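# Swap a fluorescent tube for an LED tube

## Task

Remove the old fluorescent tube from the light fixture and set it lying flat on the carton's floor. The carton is loose, and at the end it must rest flat and entirely on the bench. Fit the LED tube so it is locked into both lampholders with its white side up. The old tube is glass and fails the task if broken. It breaks if it moves quickly while no gripper holds it (for example a drop of more than a few centimetres), or while touching anything other than the robot, or if it hits the LED tube quickly.

## Robot and tools

Robot: two UF850-style six-joint arms, left_arm and right_arm, each with a parallel two-finger gripper and a wrist camera. The fingers point along the gripper's +z axis and close along its y axis. end_effector_position is the point between the finger pads when closed, about 2 cm short of the fingertips; closing pushes the tips roughly 10 mm further along +z, mostly while the pads are over 40 mm apart.

Frames: the scene frame has its origin on the table top halfway between the nominal bases, +z up, +x out over the table, and left_arm on the +y side (image left/right does not follow this). Each arm's hand positions, quaternions, velocities and commanded targets are in that arm's own base frame. Calibrated bases in the scene frame: left_arm at (+0.034, +0.423, +0.028) m, quat_wxyz (+1.000, 0, 0, -0.006); right_arm at (-0.047, -0.452, +0.028) m, quat_wxyz (+1.000, 0, 0, +0.010). Both bases have +z up. cam_high is fixed and uses the scene frame; cam_left_wrist and cam_right_wrist move with their arms. All images are 672x504. Reported hand poses may be off by up to a few centimetres, more at long reach.

The row format (used by execute_actions and move): 16 numbers, always all 16 even if one arm is idle. First left_arm's 8: x, y, z (metres, absolute position in left_arm's base frame), qw, qx, qy, qz (absolute orientation, w first, same frame), opening; then right_arm's 8 in the same order in right_arm's base frame. Opening runs from -1 (closed) to +1 (fully open, 0.084 m). To hold orientation, repeat one fixed quaternion rather than copying the drifting reported one. An idle arm should get its last reported pose and desired opening unchanged every call; a 0 opening is a real command, not 'no change'.

execute_actions: actions is a list of actions; each action is a list of up to 15 rows, one per control step of 1/30 s, the last row held for the remaining steps of the 15. cameras selects images (omit, null or ["all"] for all, [] for none). An empty actions list just reports state. An action is rejected for both arms if any target lies over 0.6 m from that gripper along any of its own axes; a malformed action or a failing first action rejects the whole call. Each step the controller clips the command to 70 mm and 16 degrees from the measured pose, so one action may fall short; the result's Hand target line shows where the arm was actually sent, and you must command the remainder next time.

move: target is one row or a list of up to 15 rows (absolute poses, no 0.6 m check), followed in straight lines, all arms finishing together, capped at 10 s total. speed: m/s, 0.002 to 0.5, default 0.25 (turning up to twice that in rad/s); one value or one per target. blend: corner rounding radius in metres for lists, default 0. opening_speed: rate of opening change per second on the -1..1 scale, at least 0.2. blocking=false returns after about 0.5 s while the move continues; a new move replaces a running one. The first target's openings are sent at the start; later ones are sent after all arms come to rest at that waypoint. Paths do not avoid obstacles or the other arm, the gripper lags and can overshoot speed, especially with a nearly straight arm. Keep paths away from an arm's own base, which can flip its shoulder posture. The result adds a move: line with the ending (done, off_target, moving, held, fault) and limits (paced = pose clipped, held = steps withheld). done means at rest within 3 mm and 2 degrees; neither done nor off_target says anything about contact.

wait: seconds 0 to 10, arms keep their last command. stop: brakes a running move (needs braking room). zoom_image: camera (cam_high, cam_left_wrist, cam_right_wrist) and region [x0, y0, x1, y1] in pixels, origin top-left, at most 504x504, from the latest image. clear_fault: arm (left_arm or right_arm) clears a reported torque fault. read_manual: section "licences", licence texts only. finished_scene: scene = this scene's number; ends it irreversibly.

Result lines: per arm end_effector_position, end_effector_quat_wxyz, velocities (omitted when Joint velocities read 'within noise'), Joint positions (last entry is measured finger opening in metres), grip_measured (opening on the -1..1 scale), Hand target, Tool commands, Joint torques (total drive output including gravity, with per-arm offset, scale and noise; positive toward larger joint angle). Wrist depth gives each wrist camera a 7x7 grid of median distances in mm, rows top to bottom separated by ' / ', valid 195 to 3000; '-' means no valid depth; transparent objects are not seen.

Gripping: command an opening clearly below grip_measured to squeeze; about 24 N per pad is the limit. Fast closing can hit harder.

Hazards: contact torque at a joint's limit (N m: waist 52.2, shoulder 52.2, elbow 43.5, forearm roll 23.4, wrist pitch 14.2, wrist roll 15.7; held weight counts) triggers a TORQUE FAULT: the arm backs off and stays stopped until clear_fault. Holding loads, long reach or pushing at unreachable poses heats motors: MOTOR HOT appears at 65 °C, and at 80 °C an OVER-TEMPERATURE FAULT brakes the arm for 30 to 60 s or more. The clearance check blocks arm-to-arm closeness (not finger to finger) but cannot guarantee no contact; arm collisions can fail the task. Avoid drops, releasing moving objects, slamming or hard pressing, and never let anything leave the table. Loose objects may get brief pushes. Keep the glass tube gripped whenever it moves and move it slowly near other objects.

Each tool is called after "Request:" as name(argument=value, ...) on one line, values as JSON.

## Session

Request:
execute_actions(actions=[])

Scene clock: 0.00 s.
left_arm: end_effector_position=(+0.5646, -0.4676, +0.1208) grip_measured=+1.00 end_effector_quat_wxyz=(-0.286, -0.188, +0.919, -0.196) | right_arm: end_effector_position=(+0.5557, -0.1749, +0.1915) grip_measured=+1.00 end_effector_quat_wxyz=(+0.254, +0.417, -0.547, +0.680)
Joint positions: left_arm=[-0.482 -1.179 -1.937 -0.76 -1.132 2.723 0.084] | right_arm=[0.12 -0.937 -0.994 -1.748 -1.616 -2.636 0.084]
Joint velocities: within noise
Joint torques (N m): no reading
Wrist depth (mm): cam_left_wrist=[642 593 561 522 489 466 440 / 573 531 505 465 415 395 361 / 506 473 452 398 404 384 364 / 453 433 295 374 362 334 311 / 410 394 319 298 260 245 240 / 375 362 341 310 282 265 250 / 349 338 323 313 297 273 248] | cam_right_wrist=[2013 1896 1808 1710 1641 1588 1525 / 2031 1930 1862 1766 1682 1625 1527 / 2061 1947 1860 1794 1693 1599 1564 / 2094 1969 1900 1821 1738 1650 1577 / 2124 2006 1944 1851 1767 1663 1618 / 2152 2057 1976 1888 1759 1697 1613 / 2239 2080 1982 1889 1822 1719 1654]
Hand target: left_arm +0.5646, -0.4676, +0.1208; -0.286, -0.188, +0.919, -0.196 | right_arm +0.5558, -0.1749, +0.1915; +0.254, +0.417, -0.547, +0.680
Tool commands: left_gripper/opening=+1.0 right_gripper/opening=+1.0

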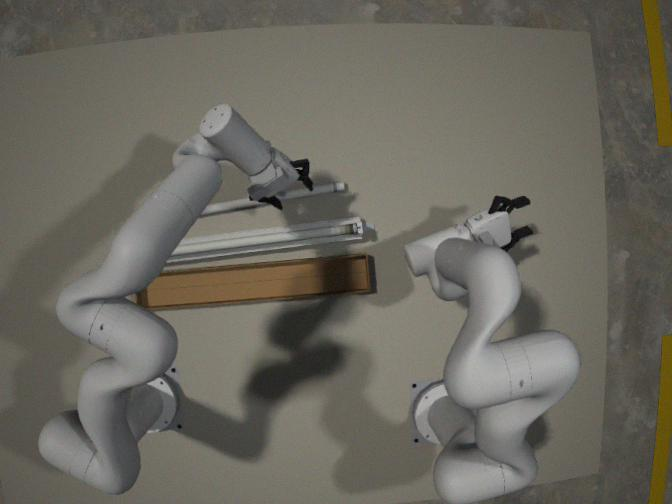

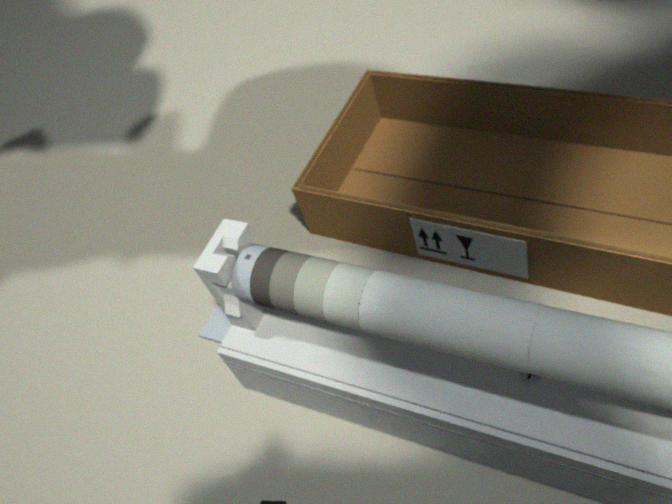

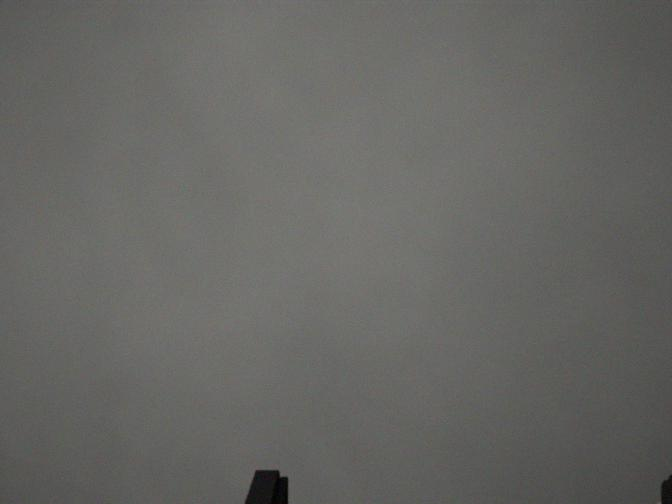

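Request:
zoom_image(camera="cam_high", region=[130, 140, 400, 330])

Request:
zoom_image(camera="cam_left_wrist", region=[180, 200, 480, 430])

Scaled by 1.867.

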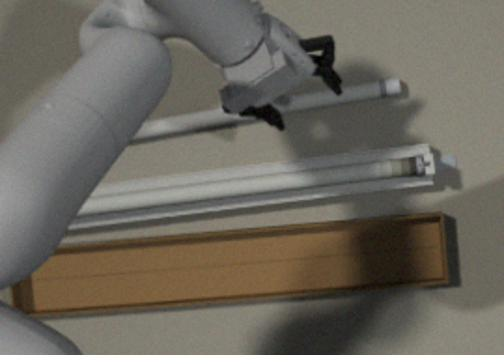

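Scaled by 1.680.

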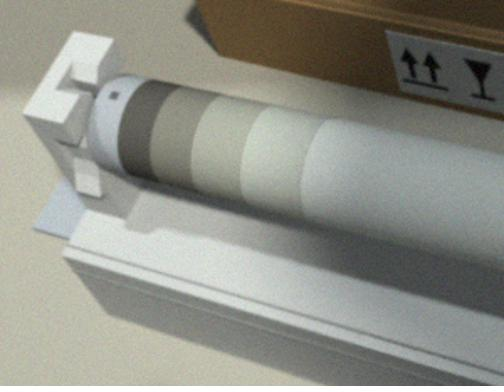

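Request:
move(target=[[0.5, -0.35, 0.42, -0.286, -0.188, 0.919, -0.196, 1, 0.5557, 0.0, 0.40, 0.254, 0.417, -0.547, 0.680, 1], [0.46, 0.0, 0.42, 0, 0.7071, 0.7071, 0, 1, 0.55, 0.15, 0.42, 0, 0.7071, -0.7071, 0, 1]], blend=0.1)

Scene clock: 7.13 s.
left_arm: end_effector_position=(+0.4600, -0.0001, +0.4200) grip_measured=+1.00 end_effector_quat_wxyz=(+0.000, +0.707, +0.707, +0.000) | right_arm: end_effector_position=(+0.5500, +0.1500, +0.4200) grip_measured=+1.00 end_effector_quat_wxyz=(+0.000, +0.707, -0.707, +0.000)
Joint positions: left_arm=[0 -0.044 -1.078 0 -1.034 4.712 0.084] | right_arm=[0.266 -0.323 -1.401 0 -1.078 -4.446 0.084]
Joint velocities: within noise
Joint torques (N m): left_arm=[-0.13 11.52 -26.9 -0.11 0.31 -0.04] | right_arm=[6.62 34.63 -19.98 -0.37 -0.41 -0.52]
Wrist depth (mm): cam_left_wrist=[576 578 578 575 578 575 577 / 577 578 579 578 579 577 577 / 581 578 578 579 578 578 577 / 578 578 578 577 577 576 576 / 579 579 579 578 576 575 576 / 577 580 573 506 578 578 576 / 578 577 572 503 578 576 578] | cam_right_wrist=[577 575 578 578 576 579 578 / 578 578 578 579 579 579 579 / 577 578 578 578 578 579 579 / 578 577 580 582 579 581 582 / 579 581 581 580 578 579 581 / 579 580 581 581 582 577 586 / 581 580 579 509 581 578 583]
Hand target: left_arm +0.4600, +0.0000, +0.4200; +0.000, +0.707, +0.707, +0.000 | right_arm +0.5500, +0.1500, +0.4200; +0.000, +0.707, -0.707, +0.000
Off the commanded pose: left_arm 0.000 m, 0 deg | right_arm 0.000 m, 0 deg.
move: done

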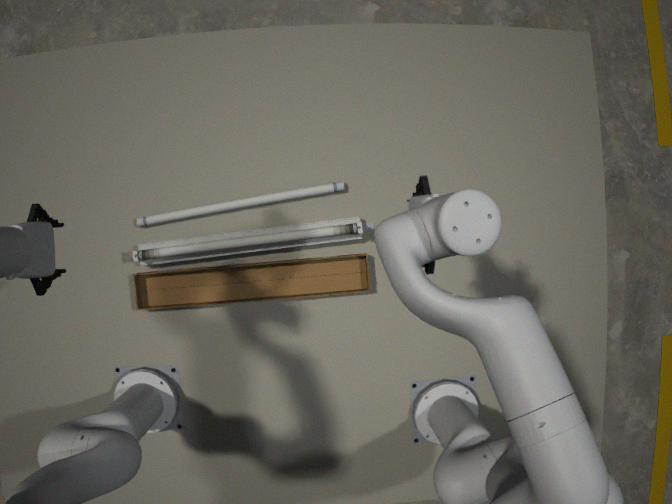

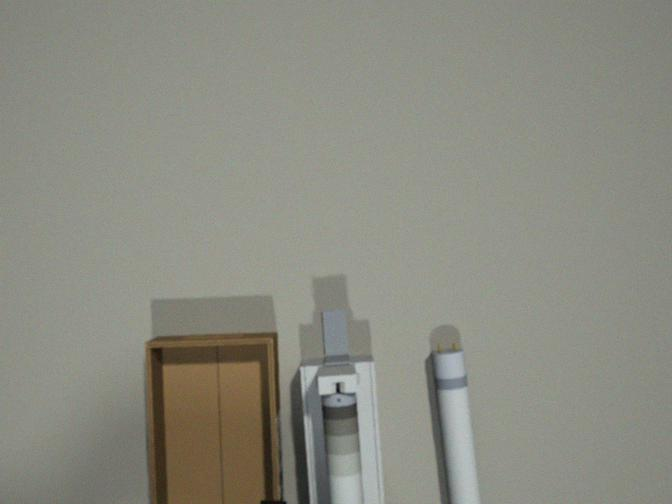

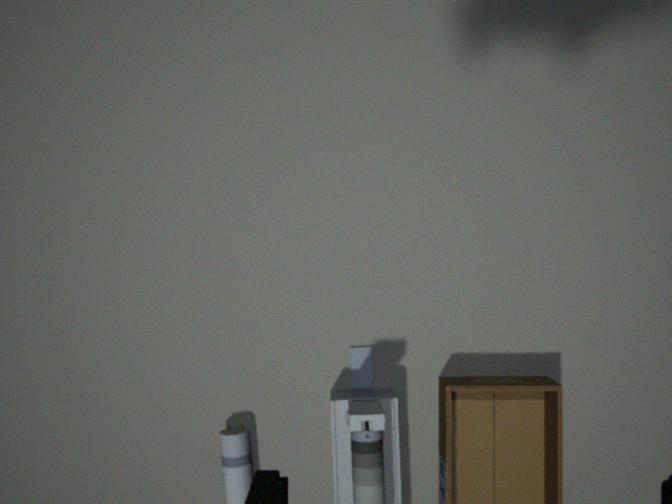

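Request:
zoom_image(camera="cam_left_wrist", region=[270, 300, 490, 500])

Request:
zoom_image(camera="cam_right_wrist", region=[210, 340, 430, 504])

Request:
zoom_image(camera="cam_high", region=[110, 150, 400, 330])

Scaled by 2.291.

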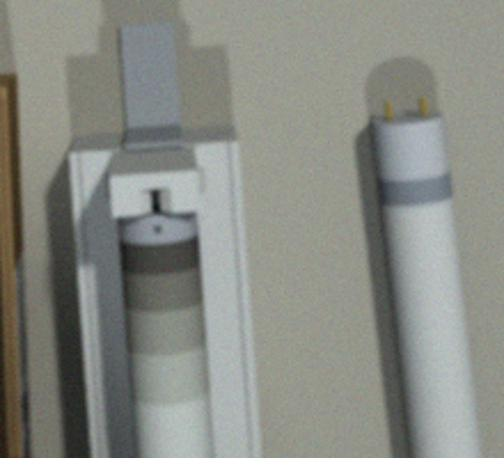

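Scaled by 2.291.

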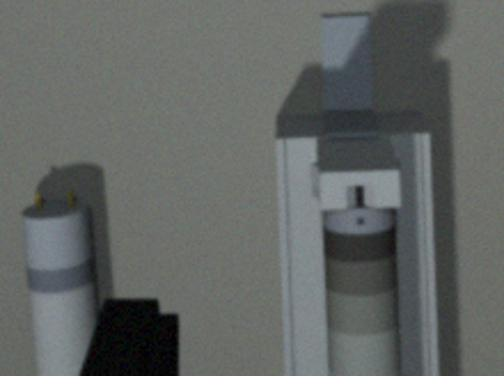

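Scaled by 1.738.

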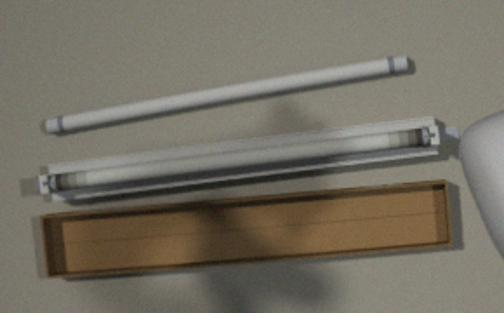

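Request:
move(target=[0.292, -0.0635, 0.0855, 0, 0.940, 0, 0.342, 1, 0.524, 0.3546, 0.09, 0.2419, 0.6645, -0.6645, 0.2419, 1])

Request:
zoom_image(camera="cam_left_wrist", region=[170, 120, 500, 380])

Request:
zoom_image(camera="cam_right_wrist", region=[170, 120, 500, 380])

Scene clock: 14.00 s.
left_arm: end_effector_position=(+0.2920, -0.0635, +0.0855) grip_measured=+1.00 end_effector_quat_wxyz=(+0.000, +0.940, +0.000, +0.342) | right_arm: end_effector_position=(+0.5240, +0.3546, +0.0900) grip_measured=+1.00 end_effector_quat_wxyz=(+0.242, +0.664, -0.664, +0.242)
Joint positions: left_arm=[-0.44 -0.391 -0.054 2.813 -1.012 2.974 0.084] | right_arm=[0.774 -1.144 -1.795 -0.51 -1.227 -3.62 0.084]
Joint velocities: within noise
Joint torques (N m): left_arm=[-0.49 6.2 -7.2 -0.96 -0.86 -0.04] | right_arm=[4.07 53.07 -18.38 -2.13 -1.67 -0.64]
Wrist depth (mm): cam_left_wrist=[452 452 452 452 453 453 454 / 408 409 409 409 410 409 410 / 372 373 373 341 346 348 250 / 334 333 333 245 247 250 278 / 309 309 306 270 271 270 271 / 281 281 281 256 260 248 251 / 264 264 258 260 260 260 260] | cam_right_wrist=[468 470 470 473 476 475 476 / 423 423 424 426 427 428 429 / 373 374 376 377 377 378 380 / 336 337 336 237 339 339 340 / 312 312 305 219 306 302 304 / 260 285 279 203 281 277 283 / 242 262 262 - 258 253 261]
Hand target: left_arm +0.2920, -0.0635, +0.0855; +0.000, +0.940, +0.000, +0.342 | right_arm +0.5240, +0.3546, +0.0900; +0.242, +0.664, -0.664, +0.242
Off the commanded pose: left_arm 0.000 m, 0 deg | right_arm 0.000 m, 0 deg.
move: done; limits=paced

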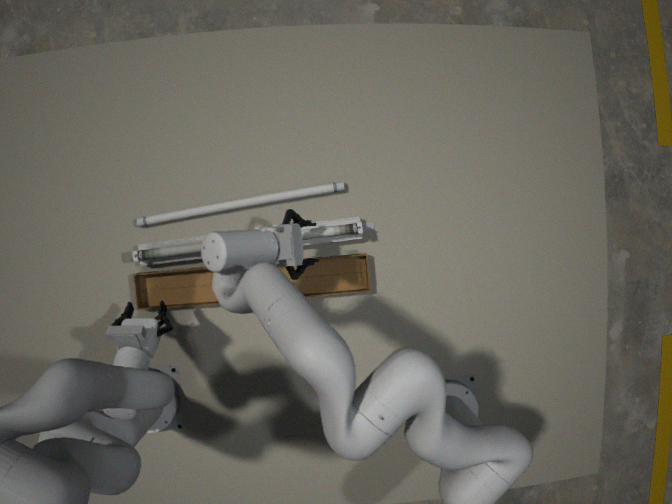

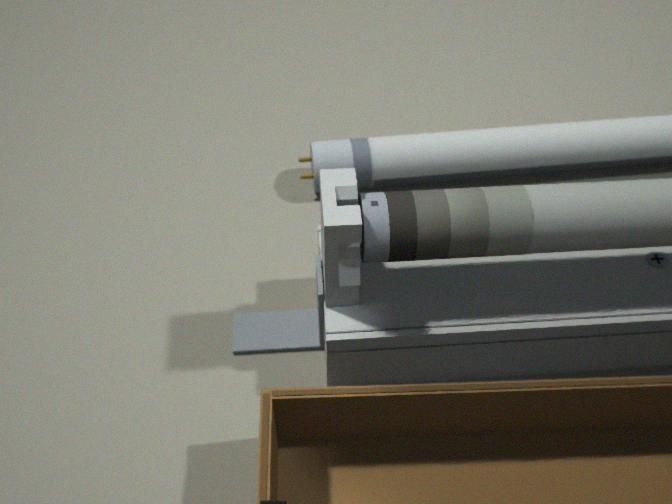

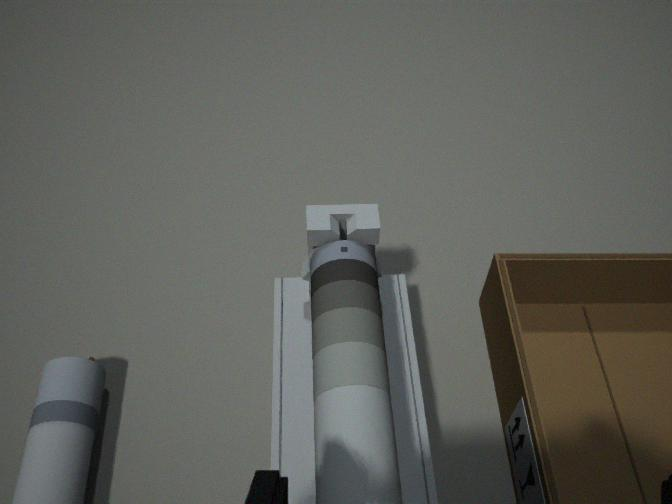

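Scaled by 1.527.

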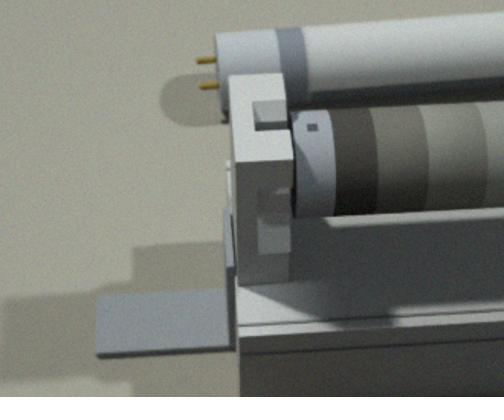

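Scaled by 1.527.

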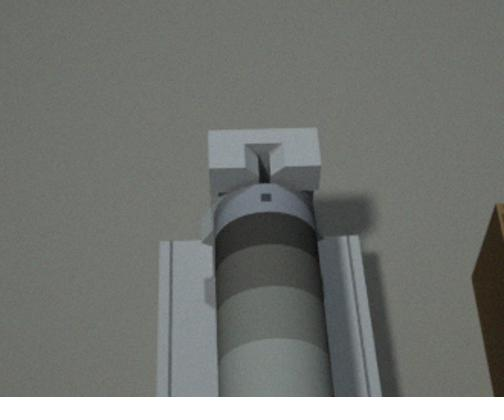

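Request:
move(target=[0.4655, -0.105, 0.16, 0, 0.7071, 0.7071, 0, 1, 0.524, 0.300, 0.16, 0, 0.7071, -0.7071, 0, 1])

Request:
zoom_image(camera="cam_left_wrist", region=[170, 0, 670, 504])

Request:
zoom_image(camera="cam_right_wrist", region=[100, 0, 600, 504])

Scene clock: 20.83 s.
left_arm: end_effector_position=(+0.4655, -0.1050, +0.1600) grip_measured=+1.00 end_effector_quat_wxyz=(+0.000, +0.707, +0.707, +0.000) | right_arm: end_effector_position=(+0.5240, +0.3000, +0.1600) grip_measured=+1.00 end_effector_quat_wxyz=(+0.000, +0.707, -0.707, +0.000)
Joint positions: left_arm=[-0.222 -0.41 -0.864 0 -0.454 4.49 0.084] | right_arm=[0.52 -0.662 -1.261 0 -0.599 -4.192 0.084]
Joint velocities: within noise
Joint torques (N m): left_arm=[0.33 18.92 -21.39 -0.51 0.3 -0.1] | right_arm=[5.17 46.21 -17.98 -0.53 -0.36 -0.53]
Wrist depth (mm): cam_left_wrist=[319 319 319 318 318 318 318 / 319 319 318 318 318 318 317 / 319 314 318 316 318 318 318 / 315 315 296 241 318 294 317 / 315 314 291 241 318 298 318 / 314 315 286 239 318 303 318 / 314 314 318 240 318 317 317] | cam_right_wrist=[318 317 319 318 319 319 320 / 318 319 318 319 319 319 319 / 319 319 319 319 320 319 319 / 319 319 320 239 320 315 316 / 319 320 320 243 320 316 316 / 320 320 320 244 321 317 317 / 319 321 321 245 322 317 317]
Hand target: left_arm +0.4655, -0.1050, +0.1600; +0.000, +0.707, +0.707, +0.000 | right_arm +0.5240, +0.3000, +0.1600; +0.000, +0.707, -0.707, +0.000
Off the commanded pose: left_arm 0.000 m, 0 deg | right_arm 0.000 m, 0 deg.
move: done

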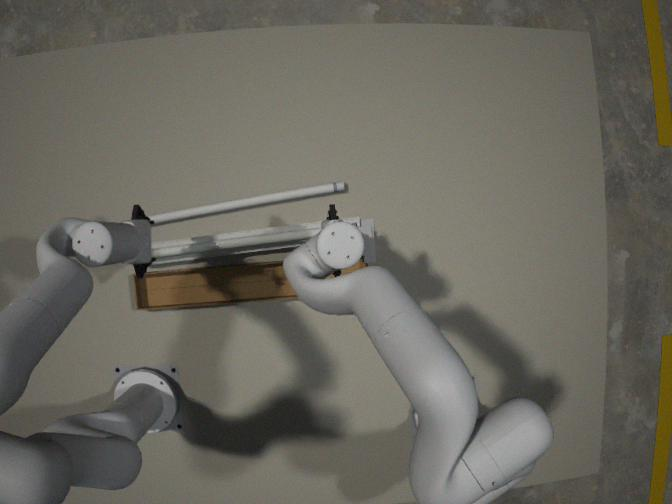

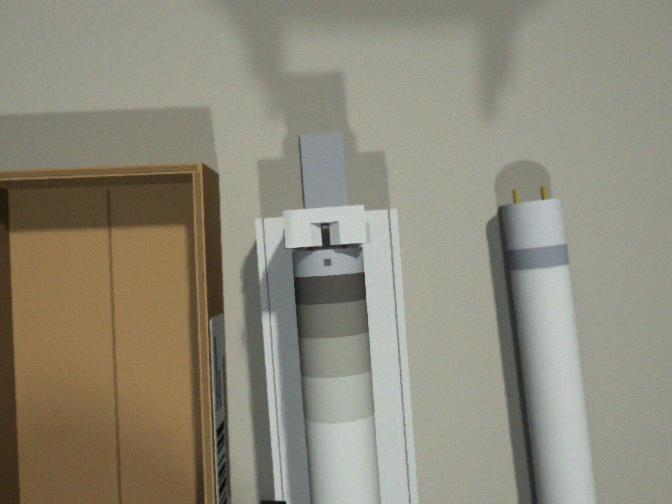

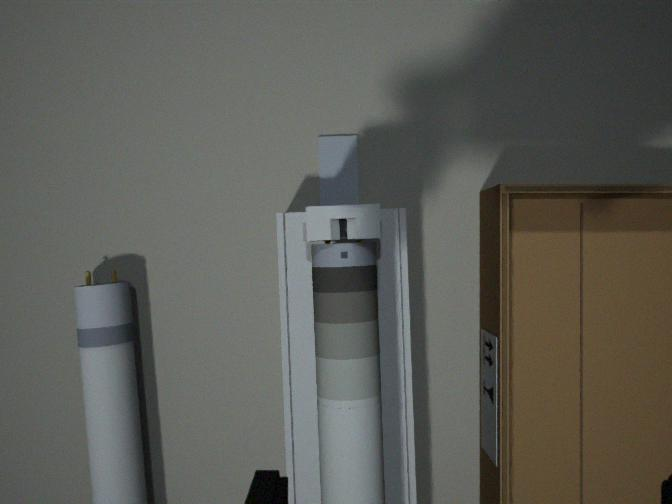

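Scaled by 1.000.

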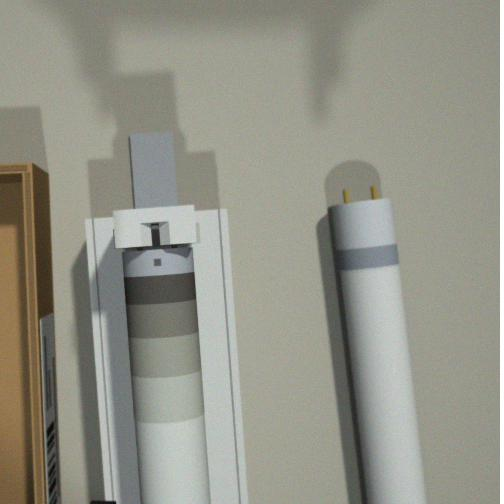

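Scaled by 1.000.

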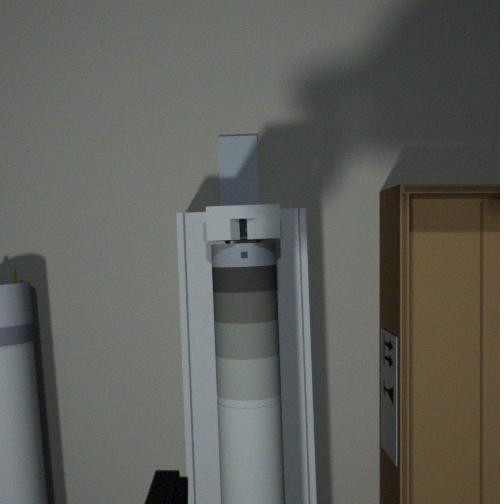

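Request:
move(target=[0.498, -0.111, 0.1006, -0.2616, 0.6316, 0.6750, -0.2796, -0.095, 0.6133, 0.3097, 0.0991, 0.2753, 0.6646, -0.6420, -0.2659, -0.095])

Scene clock: 24.43 s.
left_arm: end_effector_position=(+0.4980, -0.1110, +0.1006) grip_measured=-0.11 end_effector_quat_wxyz=(-0.261, +0.631, +0.675, -0.279) | right_arm: end_effector_position=(+0.6121, +0.3092, +0.0993) grip_measured=-0.11 end_effector_quat_wxyz=(+0.255, +0.668, -0.650, -0.259)
Joint positions: left_arm=[-0.147 -1.027 -1.555 -0.156 -1.305 4.601 0.039] | right_arm=[0.38 -1.653 -2.768 0.257 -1.815 -4.389 0.039]
Joint velocities: within noise
Joint torques (N m): left_arm=[0.14 29.87 -21.25 -0.39 -0.8 -0.12] | right_arm=[5.29 61.42 -20 -0.22 -1.88 -0.3]
Wrist depth (mm): cam_left_wrist=[546 483 413 346 308 269 246 / 489 483 413 346 308 266 245 / 488 482 358 299 212 229 239 / 541 481 359 353 210 233 238 / 621 480 359 353 210 232 238 / 620 479 362 352 209 232 238 / 618 479 362 351 209 225 237] | cam_right_wrist=[200 215 241 275 318 377 496 / 200 216 242 276 320 381 497 / 201 217 237 257 298 366 474 / 202 218 237 229 211 365 479 / 202 218 238 230 213 365 480 / - 220 239 231 213 364 486 / - 221 239 227 214 364 489]
Hand target: left_arm +0.4980, -0.1110, +0.1006; -0.261, +0.631, +0.675, -0.279 | right_arm +0.6121, +0.3092, +0.0992; +0.255, +0.668, -0.650, -0.259
Off the commanded pose: left_arm 0.000 m, 0 deg | right_arm 0.001 m, 3 deg.
elbow stopped short (right arm): the move would have taken joint 3 (elbow) straighter than the controller allows.
move: off_target (right_arm)

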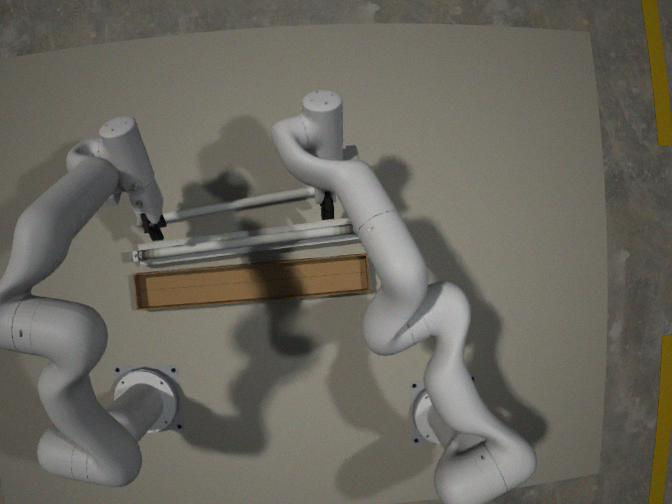

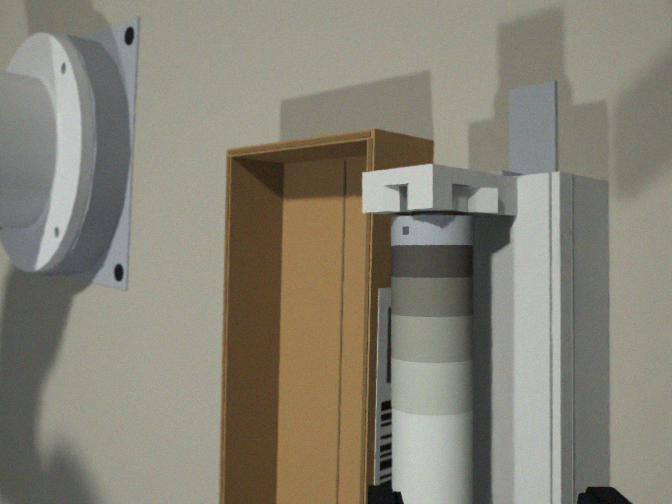

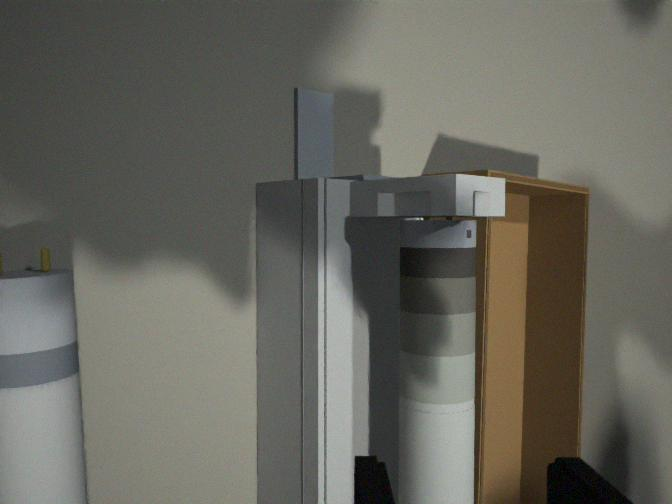

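Request:
zoom_image(camera="cam_left_wrist", region=[340, 140, 540, 290])

Request:
zoom_image(camera="cam_right_wrist", region=[340, 140, 540, 290])

Scaled by 2.520.

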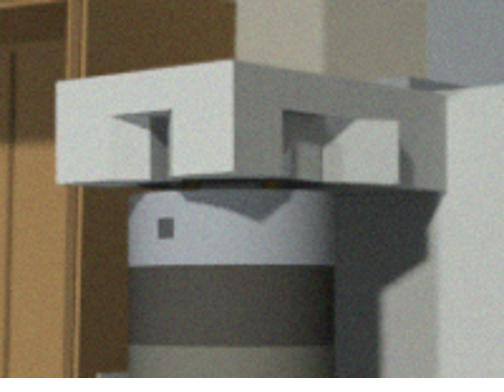

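Scaled by 2.520.

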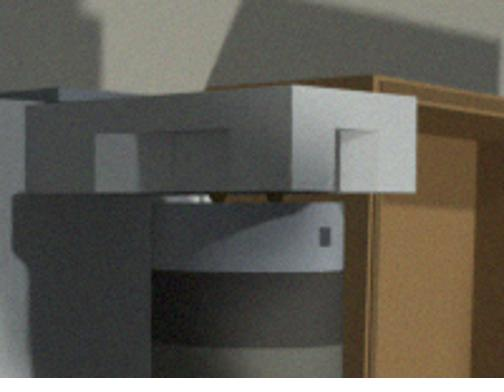

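Request:
move(target=[0.4638, -0.113, 0.0685, -0.2616, 0.6316, 0.6750, -0.2796, -0.095, 0.576, 0.3085, 0.0655, 0.2753, 0.6646, -0.6420, -0.2659, -0.095], speed=0.08)

Scene clock: 26.37 s.
left_arm: end_effector_position=(+0.4638, -0.1130, +0.0685) grip_measured=-0.11 end_effector_quat_wxyz=(-0.261, +0.631, +0.675, -0.279) | right_arm: end_effector_position=(+0.5760, +0.3085, +0.0655) grip_measured=-0.11 end_effector_quat_wxyz=(+0.275, +0.664, -0.642, -0.266)
Joint positions: left_arm=[-0.158 -1.02 -1.444 -0.17 -1.201 4.614 0.039] | right_arm=[0.398 -1.49 -2.367 0.254 -1.627 -4.435 0.039]
Joint velocities: within noise
Joint torques (N m): left_arm=[0.04 29.79 -20 -0.4 -0.86 0.02] | right_arm=[6.32 59.5 -18.41 -0.24 -2 -0.53]
Wrist depth (mm): cam_left_wrist=[469 418 357 311 266 240 212 / 438 442 357 298 256 240 212 / 440 441 303 - - - 212 / 471 440 307 317 - - - / 535 438 308 316 - - - / 534 439 309 316 - - - / 536 437 310 315 - - -] | cam_right_wrist=[- - 206 237 277 336 428 / - - 206 236 278 337 431 / - - - - - 316 431 / - - - - - 322 435 / - - - - - 322 436 / - - 196 - - 321 439 / - - 196 - - 319 440]
Hand target: left_arm +0.4638, -0.1130, +0.0685; -0.261, +0.631, +0.675, -0.279 | right_arm +0.5760, +0.3085, +0.0655; +0.275, +0.664, -0.642, -0.266
Off the commanded pose: left_arm 0.000 m, 0 deg | right_arm 0.000 m, 0 deg.
move: done

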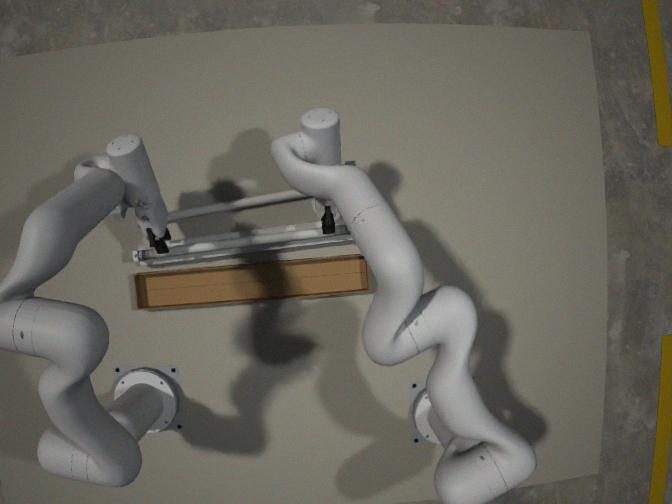

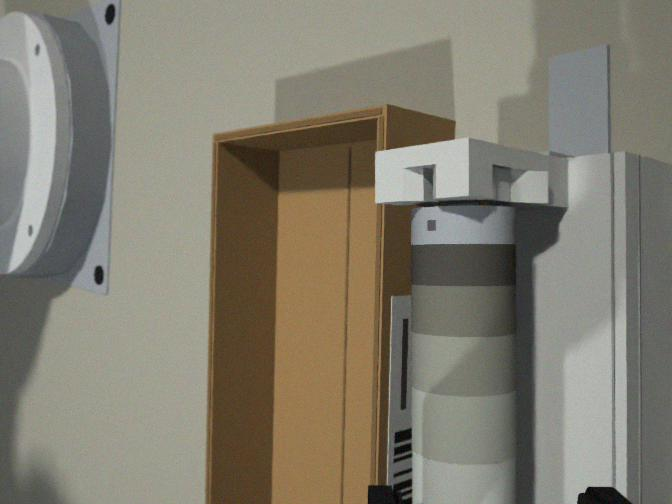

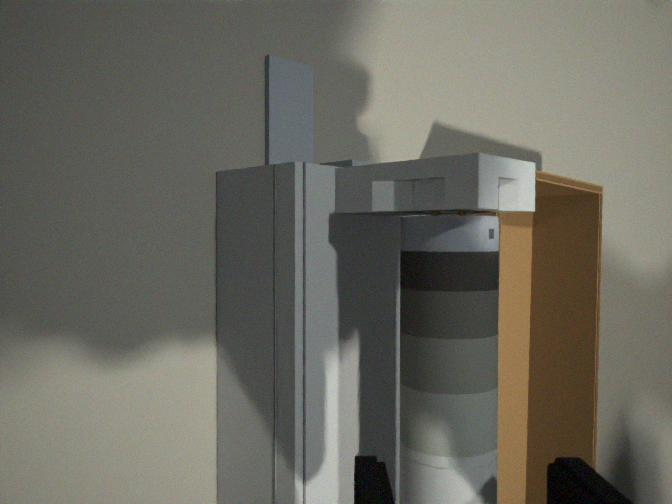

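Request:
move(target=[0.4389, -0.1146, 0.0444, -0.2616, 0.6316, 0.6750, -0.2796, -0.095, 0.5534, 0.3077, 0.0415, 0.2753, 0.6646, -0.6420, -0.2659, -0.095], speed=0.05)

Request:
zoom_image(camera="cam_left_wrist", region=[300, 300, 672, 504])

Request:
zoom_image(camera="cam_right_wrist", region=[300, 300, 672, 504])

Scene clock: 28.00 s.
left_arm: end_effector_position=(+0.4390, -0.1146, +0.0445) grip_measured=-0.11 end_effector_quat_wxyz=(-0.261, +0.631, +0.675, -0.279) | right_arm: end_effector_position=(+0.5535, +0.3077, +0.0416) grip_measured=-0.11 end_effector_quat_wxyz=(+0.275, +0.664, -0.642, -0.266)
Joint positions: left_arm=[-0.167 -1.025 -1.374 -0.182 -1.127 4.625 0.039] | right_arm=[0.408 -1.439 -2.21 0.261 -1.523 -4.455 0.039]
Joint velocities: within noise
Joint torques (N m): left_arm=[-0.21 29.04 -19.04 -0.98 -0.83 -0.29] | right_arm=[5.53 59.09 -18.49 -0.32 -2.01 -0.59]
Wrist depth (mm): cam_left_wrist=[413 391 315 274 235 211 - / 404 389 314 222 216 204 - / 404 413 268 - - - - / 434 413 277 - - - - / 471 411 278 - - - - / 471 410 279 - - - - / 470 385 271 - - - -] | cam_right_wrist=[- - - 204 240 290 369 / - - - 205 231 291 371 / - - - - - 299 373 / - - - - - 286 290 / - - - - - 286 290 / - - - - - 288 379 / - - - - - 289 380]
Hand target: left_arm +0.4389, -0.1146, +0.0444; -0.261, +0.631, +0.675, -0.279 | right_arm +0.5534, +0.3077, +0.0415; +0.275, +0.664, -0.642, -0.266
Off the commanded pose: left_arm 0.000 m, 0 deg | right_arm 0.000 m, 0 deg.
move: done

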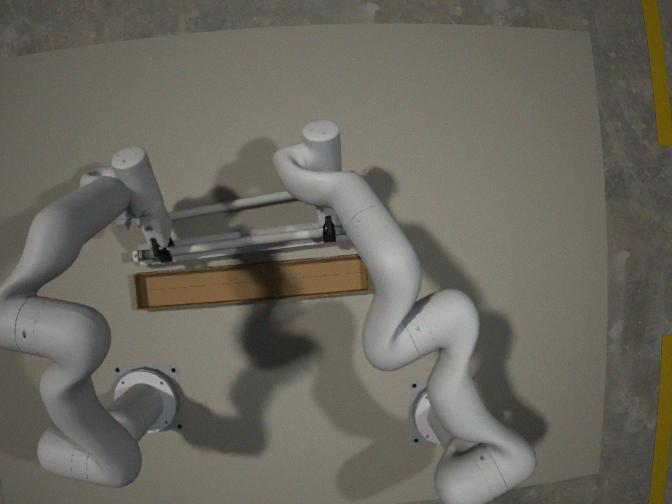

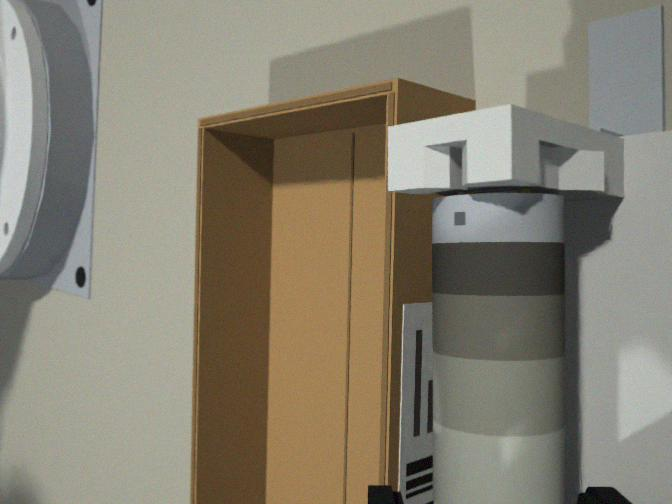

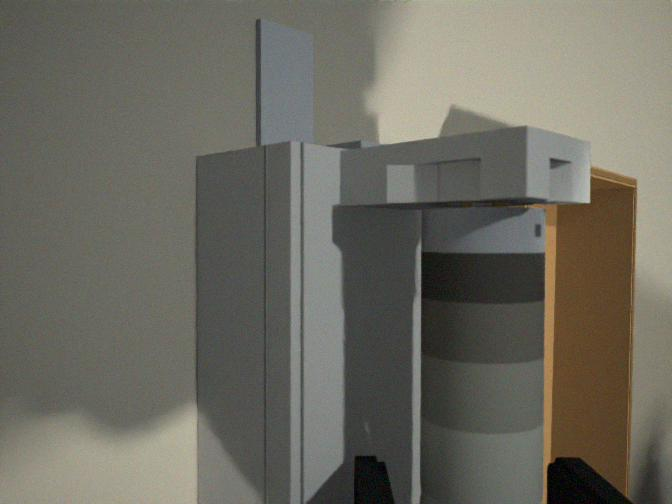

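Scaled by 1.355.

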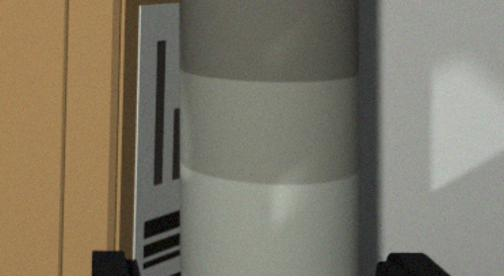

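Scaled by 1.355.

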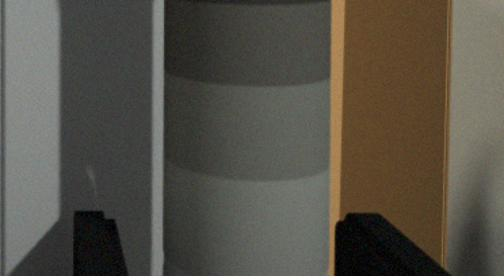

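Request:
move(target=[0.4389, -0.1146, 0.0444, -0.2616, 0.6316, 0.6750, -0.2796, -0.7, 0.5534, 0.3077, 0.0415, 0.2753, 0.6646, -0.6420, -0.2659, -0.7], opening_speed=0.4)

Scene clock: 29.97 s.
left_arm: end_effector_position=(+0.4388, -0.1146, +0.0446) grip_measured=-0.42 end_effector_quat_wxyz=(-0.262, +0.631, +0.675, -0.280) | right_arm: end_effector_position=(+0.5534, +0.3077, +0.0417) grip_measured=-0.42 end_effector_quat_wxyz=(+0.275, +0.664, -0.642, -0.266)
Joint positions: left_arm=[-0.167 -1.025 -1.374 -0.182 -1.128 4.625 0.026] | right_arm=[0.408 -1.438 -2.21 0.261 -1.523 -4.455 0.026]
Joint velocities: within noise
Joint torques (N m): left_arm=[-0.25 25.24 -18.51 0.07 1.8 0.25] | right_arm=[5.19 52.6 -16.6 -1 1.19 0.02]
Wrist depth (mm): cam_left_wrist=[413 392 315 275 235 211 - / 406 390 314 253 226 205 - / 405 415 268 - - - - / 434 415 277 - - - - / 474 412 278 - - - - / 473 413 279 - - - - / 472 411 280 - - - -] | cam_right_wrist=[- - - 204 240 291 370 / - - - 205 241 293 371 / - - - - - 298 374 / - - - - - 286 291 / - - - - - 288 379 / - - - - - 289 381 / - - - - - 296 383]
Hand target: left_arm +0.4389, -0.1146, +0.0444; -0.261, +0.631, +0.675, -0.279 | right_arm +0.5534, +0.3077, +0.0415; +0.275, +0.664, -0.642, -0.266
Off the commanded pose: left_arm 0.000 m, 0 deg | right_arm 0.000 m, 0 deg.
move: done

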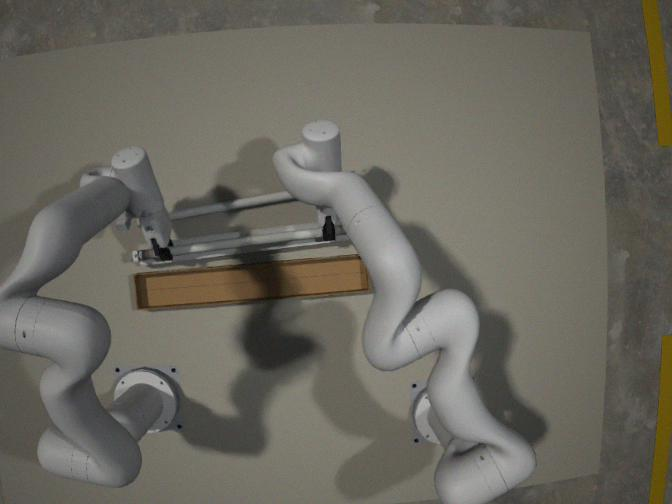

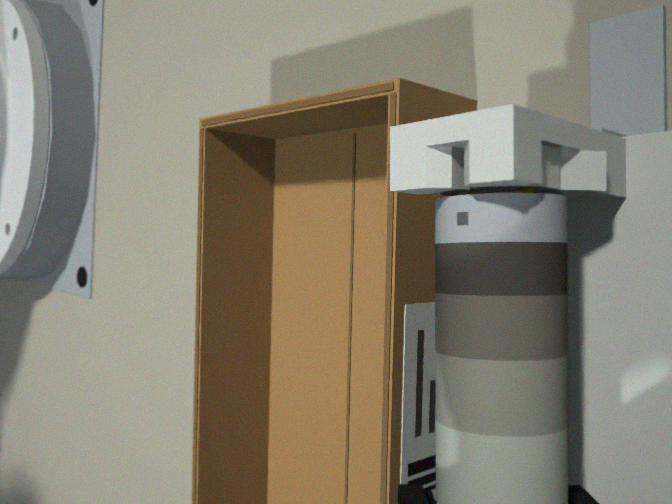

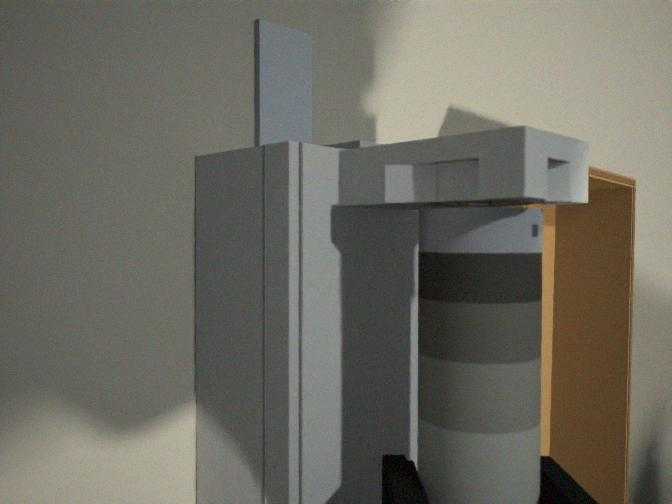

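Request:
move(target=[[0.4371,-0.1146,0.0458,-0.1769,0.6603,0.7057,-0.1891,-0.8,0.5517,0.3077,0.0429,0.1862,0.6948,-0.6712,-0.1798,-0.8],[0.4352,-0.1146,0.0466,-0.0892,0.6777,0.7243,-0.0954,-0.8,0.5498,0.3077,0.0437,0.0939,0.7131,-0.6889,-0.0907,-0.8],[0.4331,-0.1146,0.0469,0,0.6836,0.7306,0,-0.8,0.5477,0.3077,0.0440,0,0.7193,-0.6949,0,-0.8]], speed=0.12, blend=0.001)

Scene clock: 35.00 s.
left_arm: end_effector_position=(+0.4332, -0.1146, +0.0469) grip_measured=-0.42 end_effector_quat_wxyz=(+0.000, +0.683, +0.730, +0.000) | right_arm: end_effector_position=(+0.5478, +0.3077, +0.0439) grip_measured=-0.42 end_effector_quat_wxyz=(+0.000, +0.719, -0.695, +0.000)
Joint positions: left_arm=[-0.258 -0.611 -0.792 -0.002 -0.181 4.39 0.026] | right_arm=[0.512 -0.904 -1.358 0 -0.454 -4.235 0.026]
Joint velocities: within noise
Joint torques (N m): left_arm=[-3.19 27.81 -14.93 -0.19 -2.49 0.64] | right_arm=[18.66 55.05 -15.78 2.33 -2.61 0.07]
Wrist depth (mm): cam_left_wrist=[206 206 205 205 205 205 205 / 202 201 201 205 205 205 205 / 201 201 202 - - - 205 / 202 201 205 - - - 205 / 201 201 205 - - - 205 / 202 201 205 - - - 205 / 201 201 205 - - - 205] | cam_right_wrist=[202 203 202 203 203 203 203 / 203 202 203 203 201 203 203 / 203 203 203 - - 204 203 / 203 203 203 - - 204 204 / - 204 204 - - 204 204 / - 204 204 - - 205 204 / - 204 204 - - 205 205]
Hand target: left_arm +0.4331, -0.1146, +0.0469; +0.000, +0.683, +0.730, +0.000 | right_arm +0.5477, +0.3077, +0.0440; +0.000, +0.719, -0.695, +0.000
Off the commanded pose: left_arm 0.000 m, 0 deg | right_arm 0.000 m, 0 deg.
move: done; blend cut to 0 m at target 1

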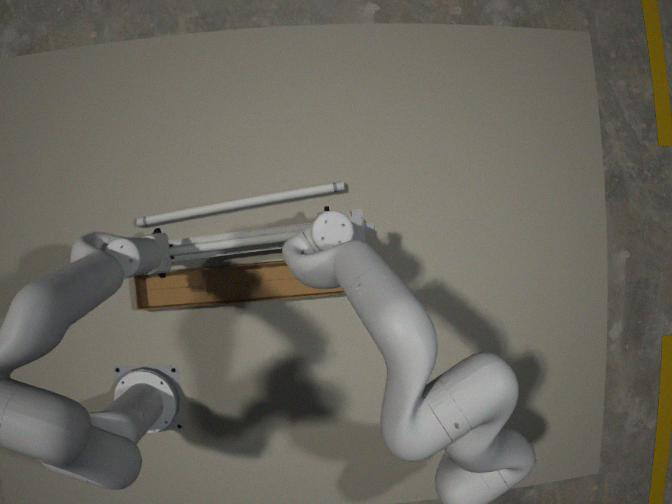

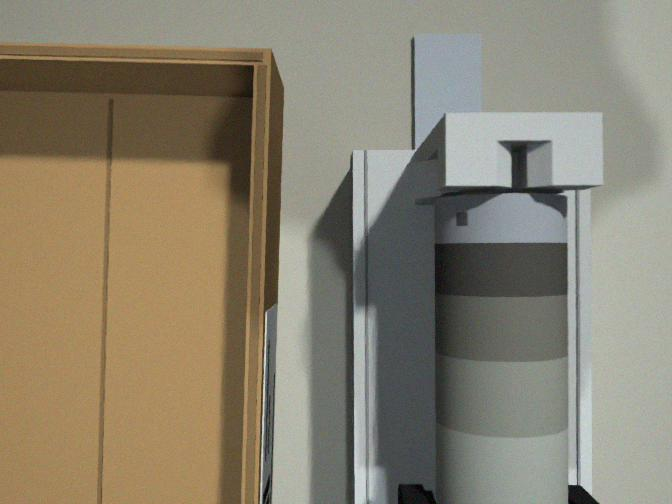

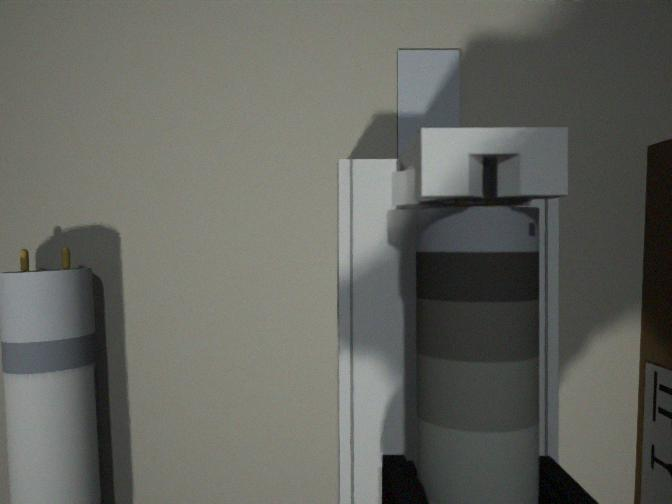

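Request:
move(target=[[0.4340,-0.1146,0.0469,0,0.6836,0.7306,0,-0.8,0.5495,0.3077,0.0440,0,0.7193,-0.6949,0,-0.8],[0.4318,-0.1146,0.0466,0.0892,0.6777,0.7243,0.0954,-0.8,0.5478,0.3077,0.0437,-0.0939,0.7131,-0.6889,0.0907,-0.8],[0.4300,-0.1146,0.0458,0.1769,0.6603,0.7057,0.1891,-0.8,0.5462,0.3077,0.0429,-0.1862,0.6948,-0.6712,0.1798,-0.8]], speed=0.12)

Scene clock: 39.10 s.
left_arm: end_effector_position=(+0.4300, -0.1146, +0.0458) grip_measured=-0.42 end_effector_quat_wxyz=(+0.177, +0.660, +0.705, +0.189) | right_arm: end_effector_position=(+0.5460, +0.3081, +0.0429) grip_measured=-0.42 end_effector_quat_wxyz=(-0.186, +0.695, -0.671, +0.179)
Joint positions: left_arm=[-0.379 -0.569 -0.503 -0.402 0.584 4.661 0.026] | right_arm=[0.622 -0.799 -1.026 -2.222 -0.354 -1.937 0.026]
Joint velocities: within noise
Joint torques (N m): left_arm=[-7.31 16.15 -10.95 2.72 -0.79 0.44] | right_arm=[-4.14 46.24 -21.38 -1.64 -7.37 0.07]
Wrist depth (mm): cam_left_wrist=[- - - 198 215 236 263 / - - - - 215 237 263 / - - - - - - 263 / - - - - - 237 264 / - - - - - 237 264 / - - - - - 237 264 / - - - - - 232 264] | cam_right_wrist=[322 286 257 233 213 200 - / 322 286 257 233 213 - - / 323 287 257 - - - - / 323 286 244 - - - - / 324 287 238 - - - - / 324 287 236 - - - - / 324 287 229 - - - -]
Hand target: left_arm +0.4300, -0.1146, +0.0458; +0.177, +0.660, +0.705, +0.189 | right_arm +0.5462, +0.3077, +0.0429; -0.186, +0.695, -0.671, +0.180
Off the commanded pose: left_arm 0.000 m, 0 deg | right_arm 0.000 m, 0 deg.
move: done

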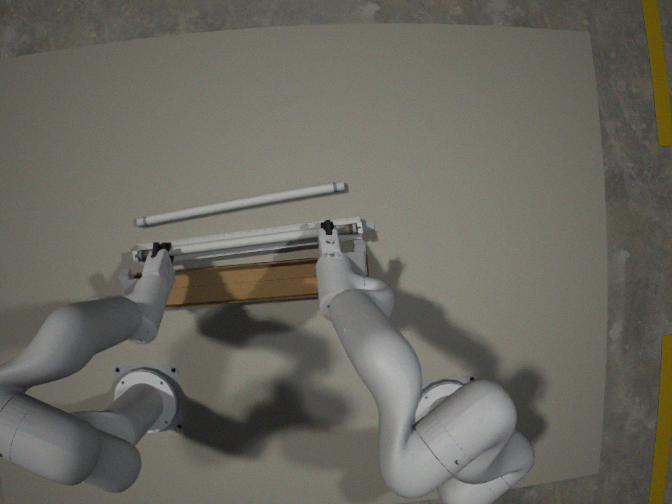

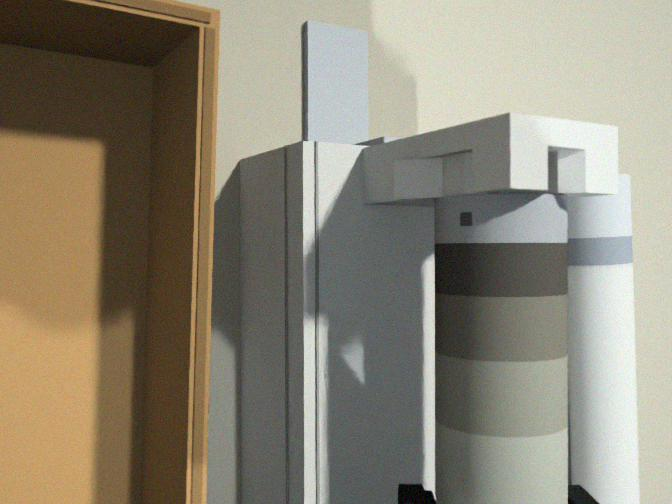

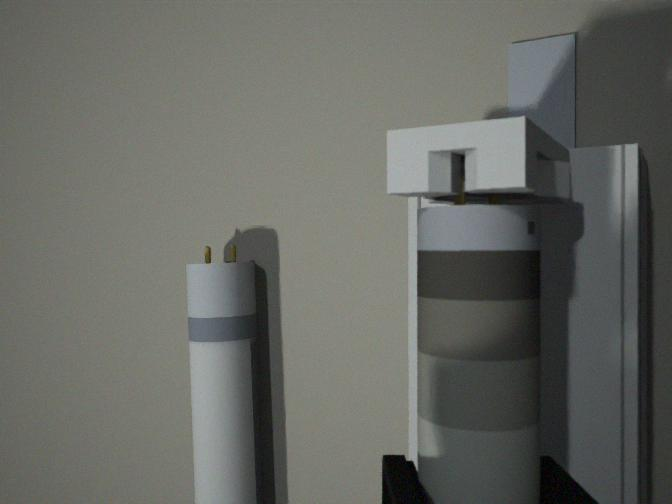

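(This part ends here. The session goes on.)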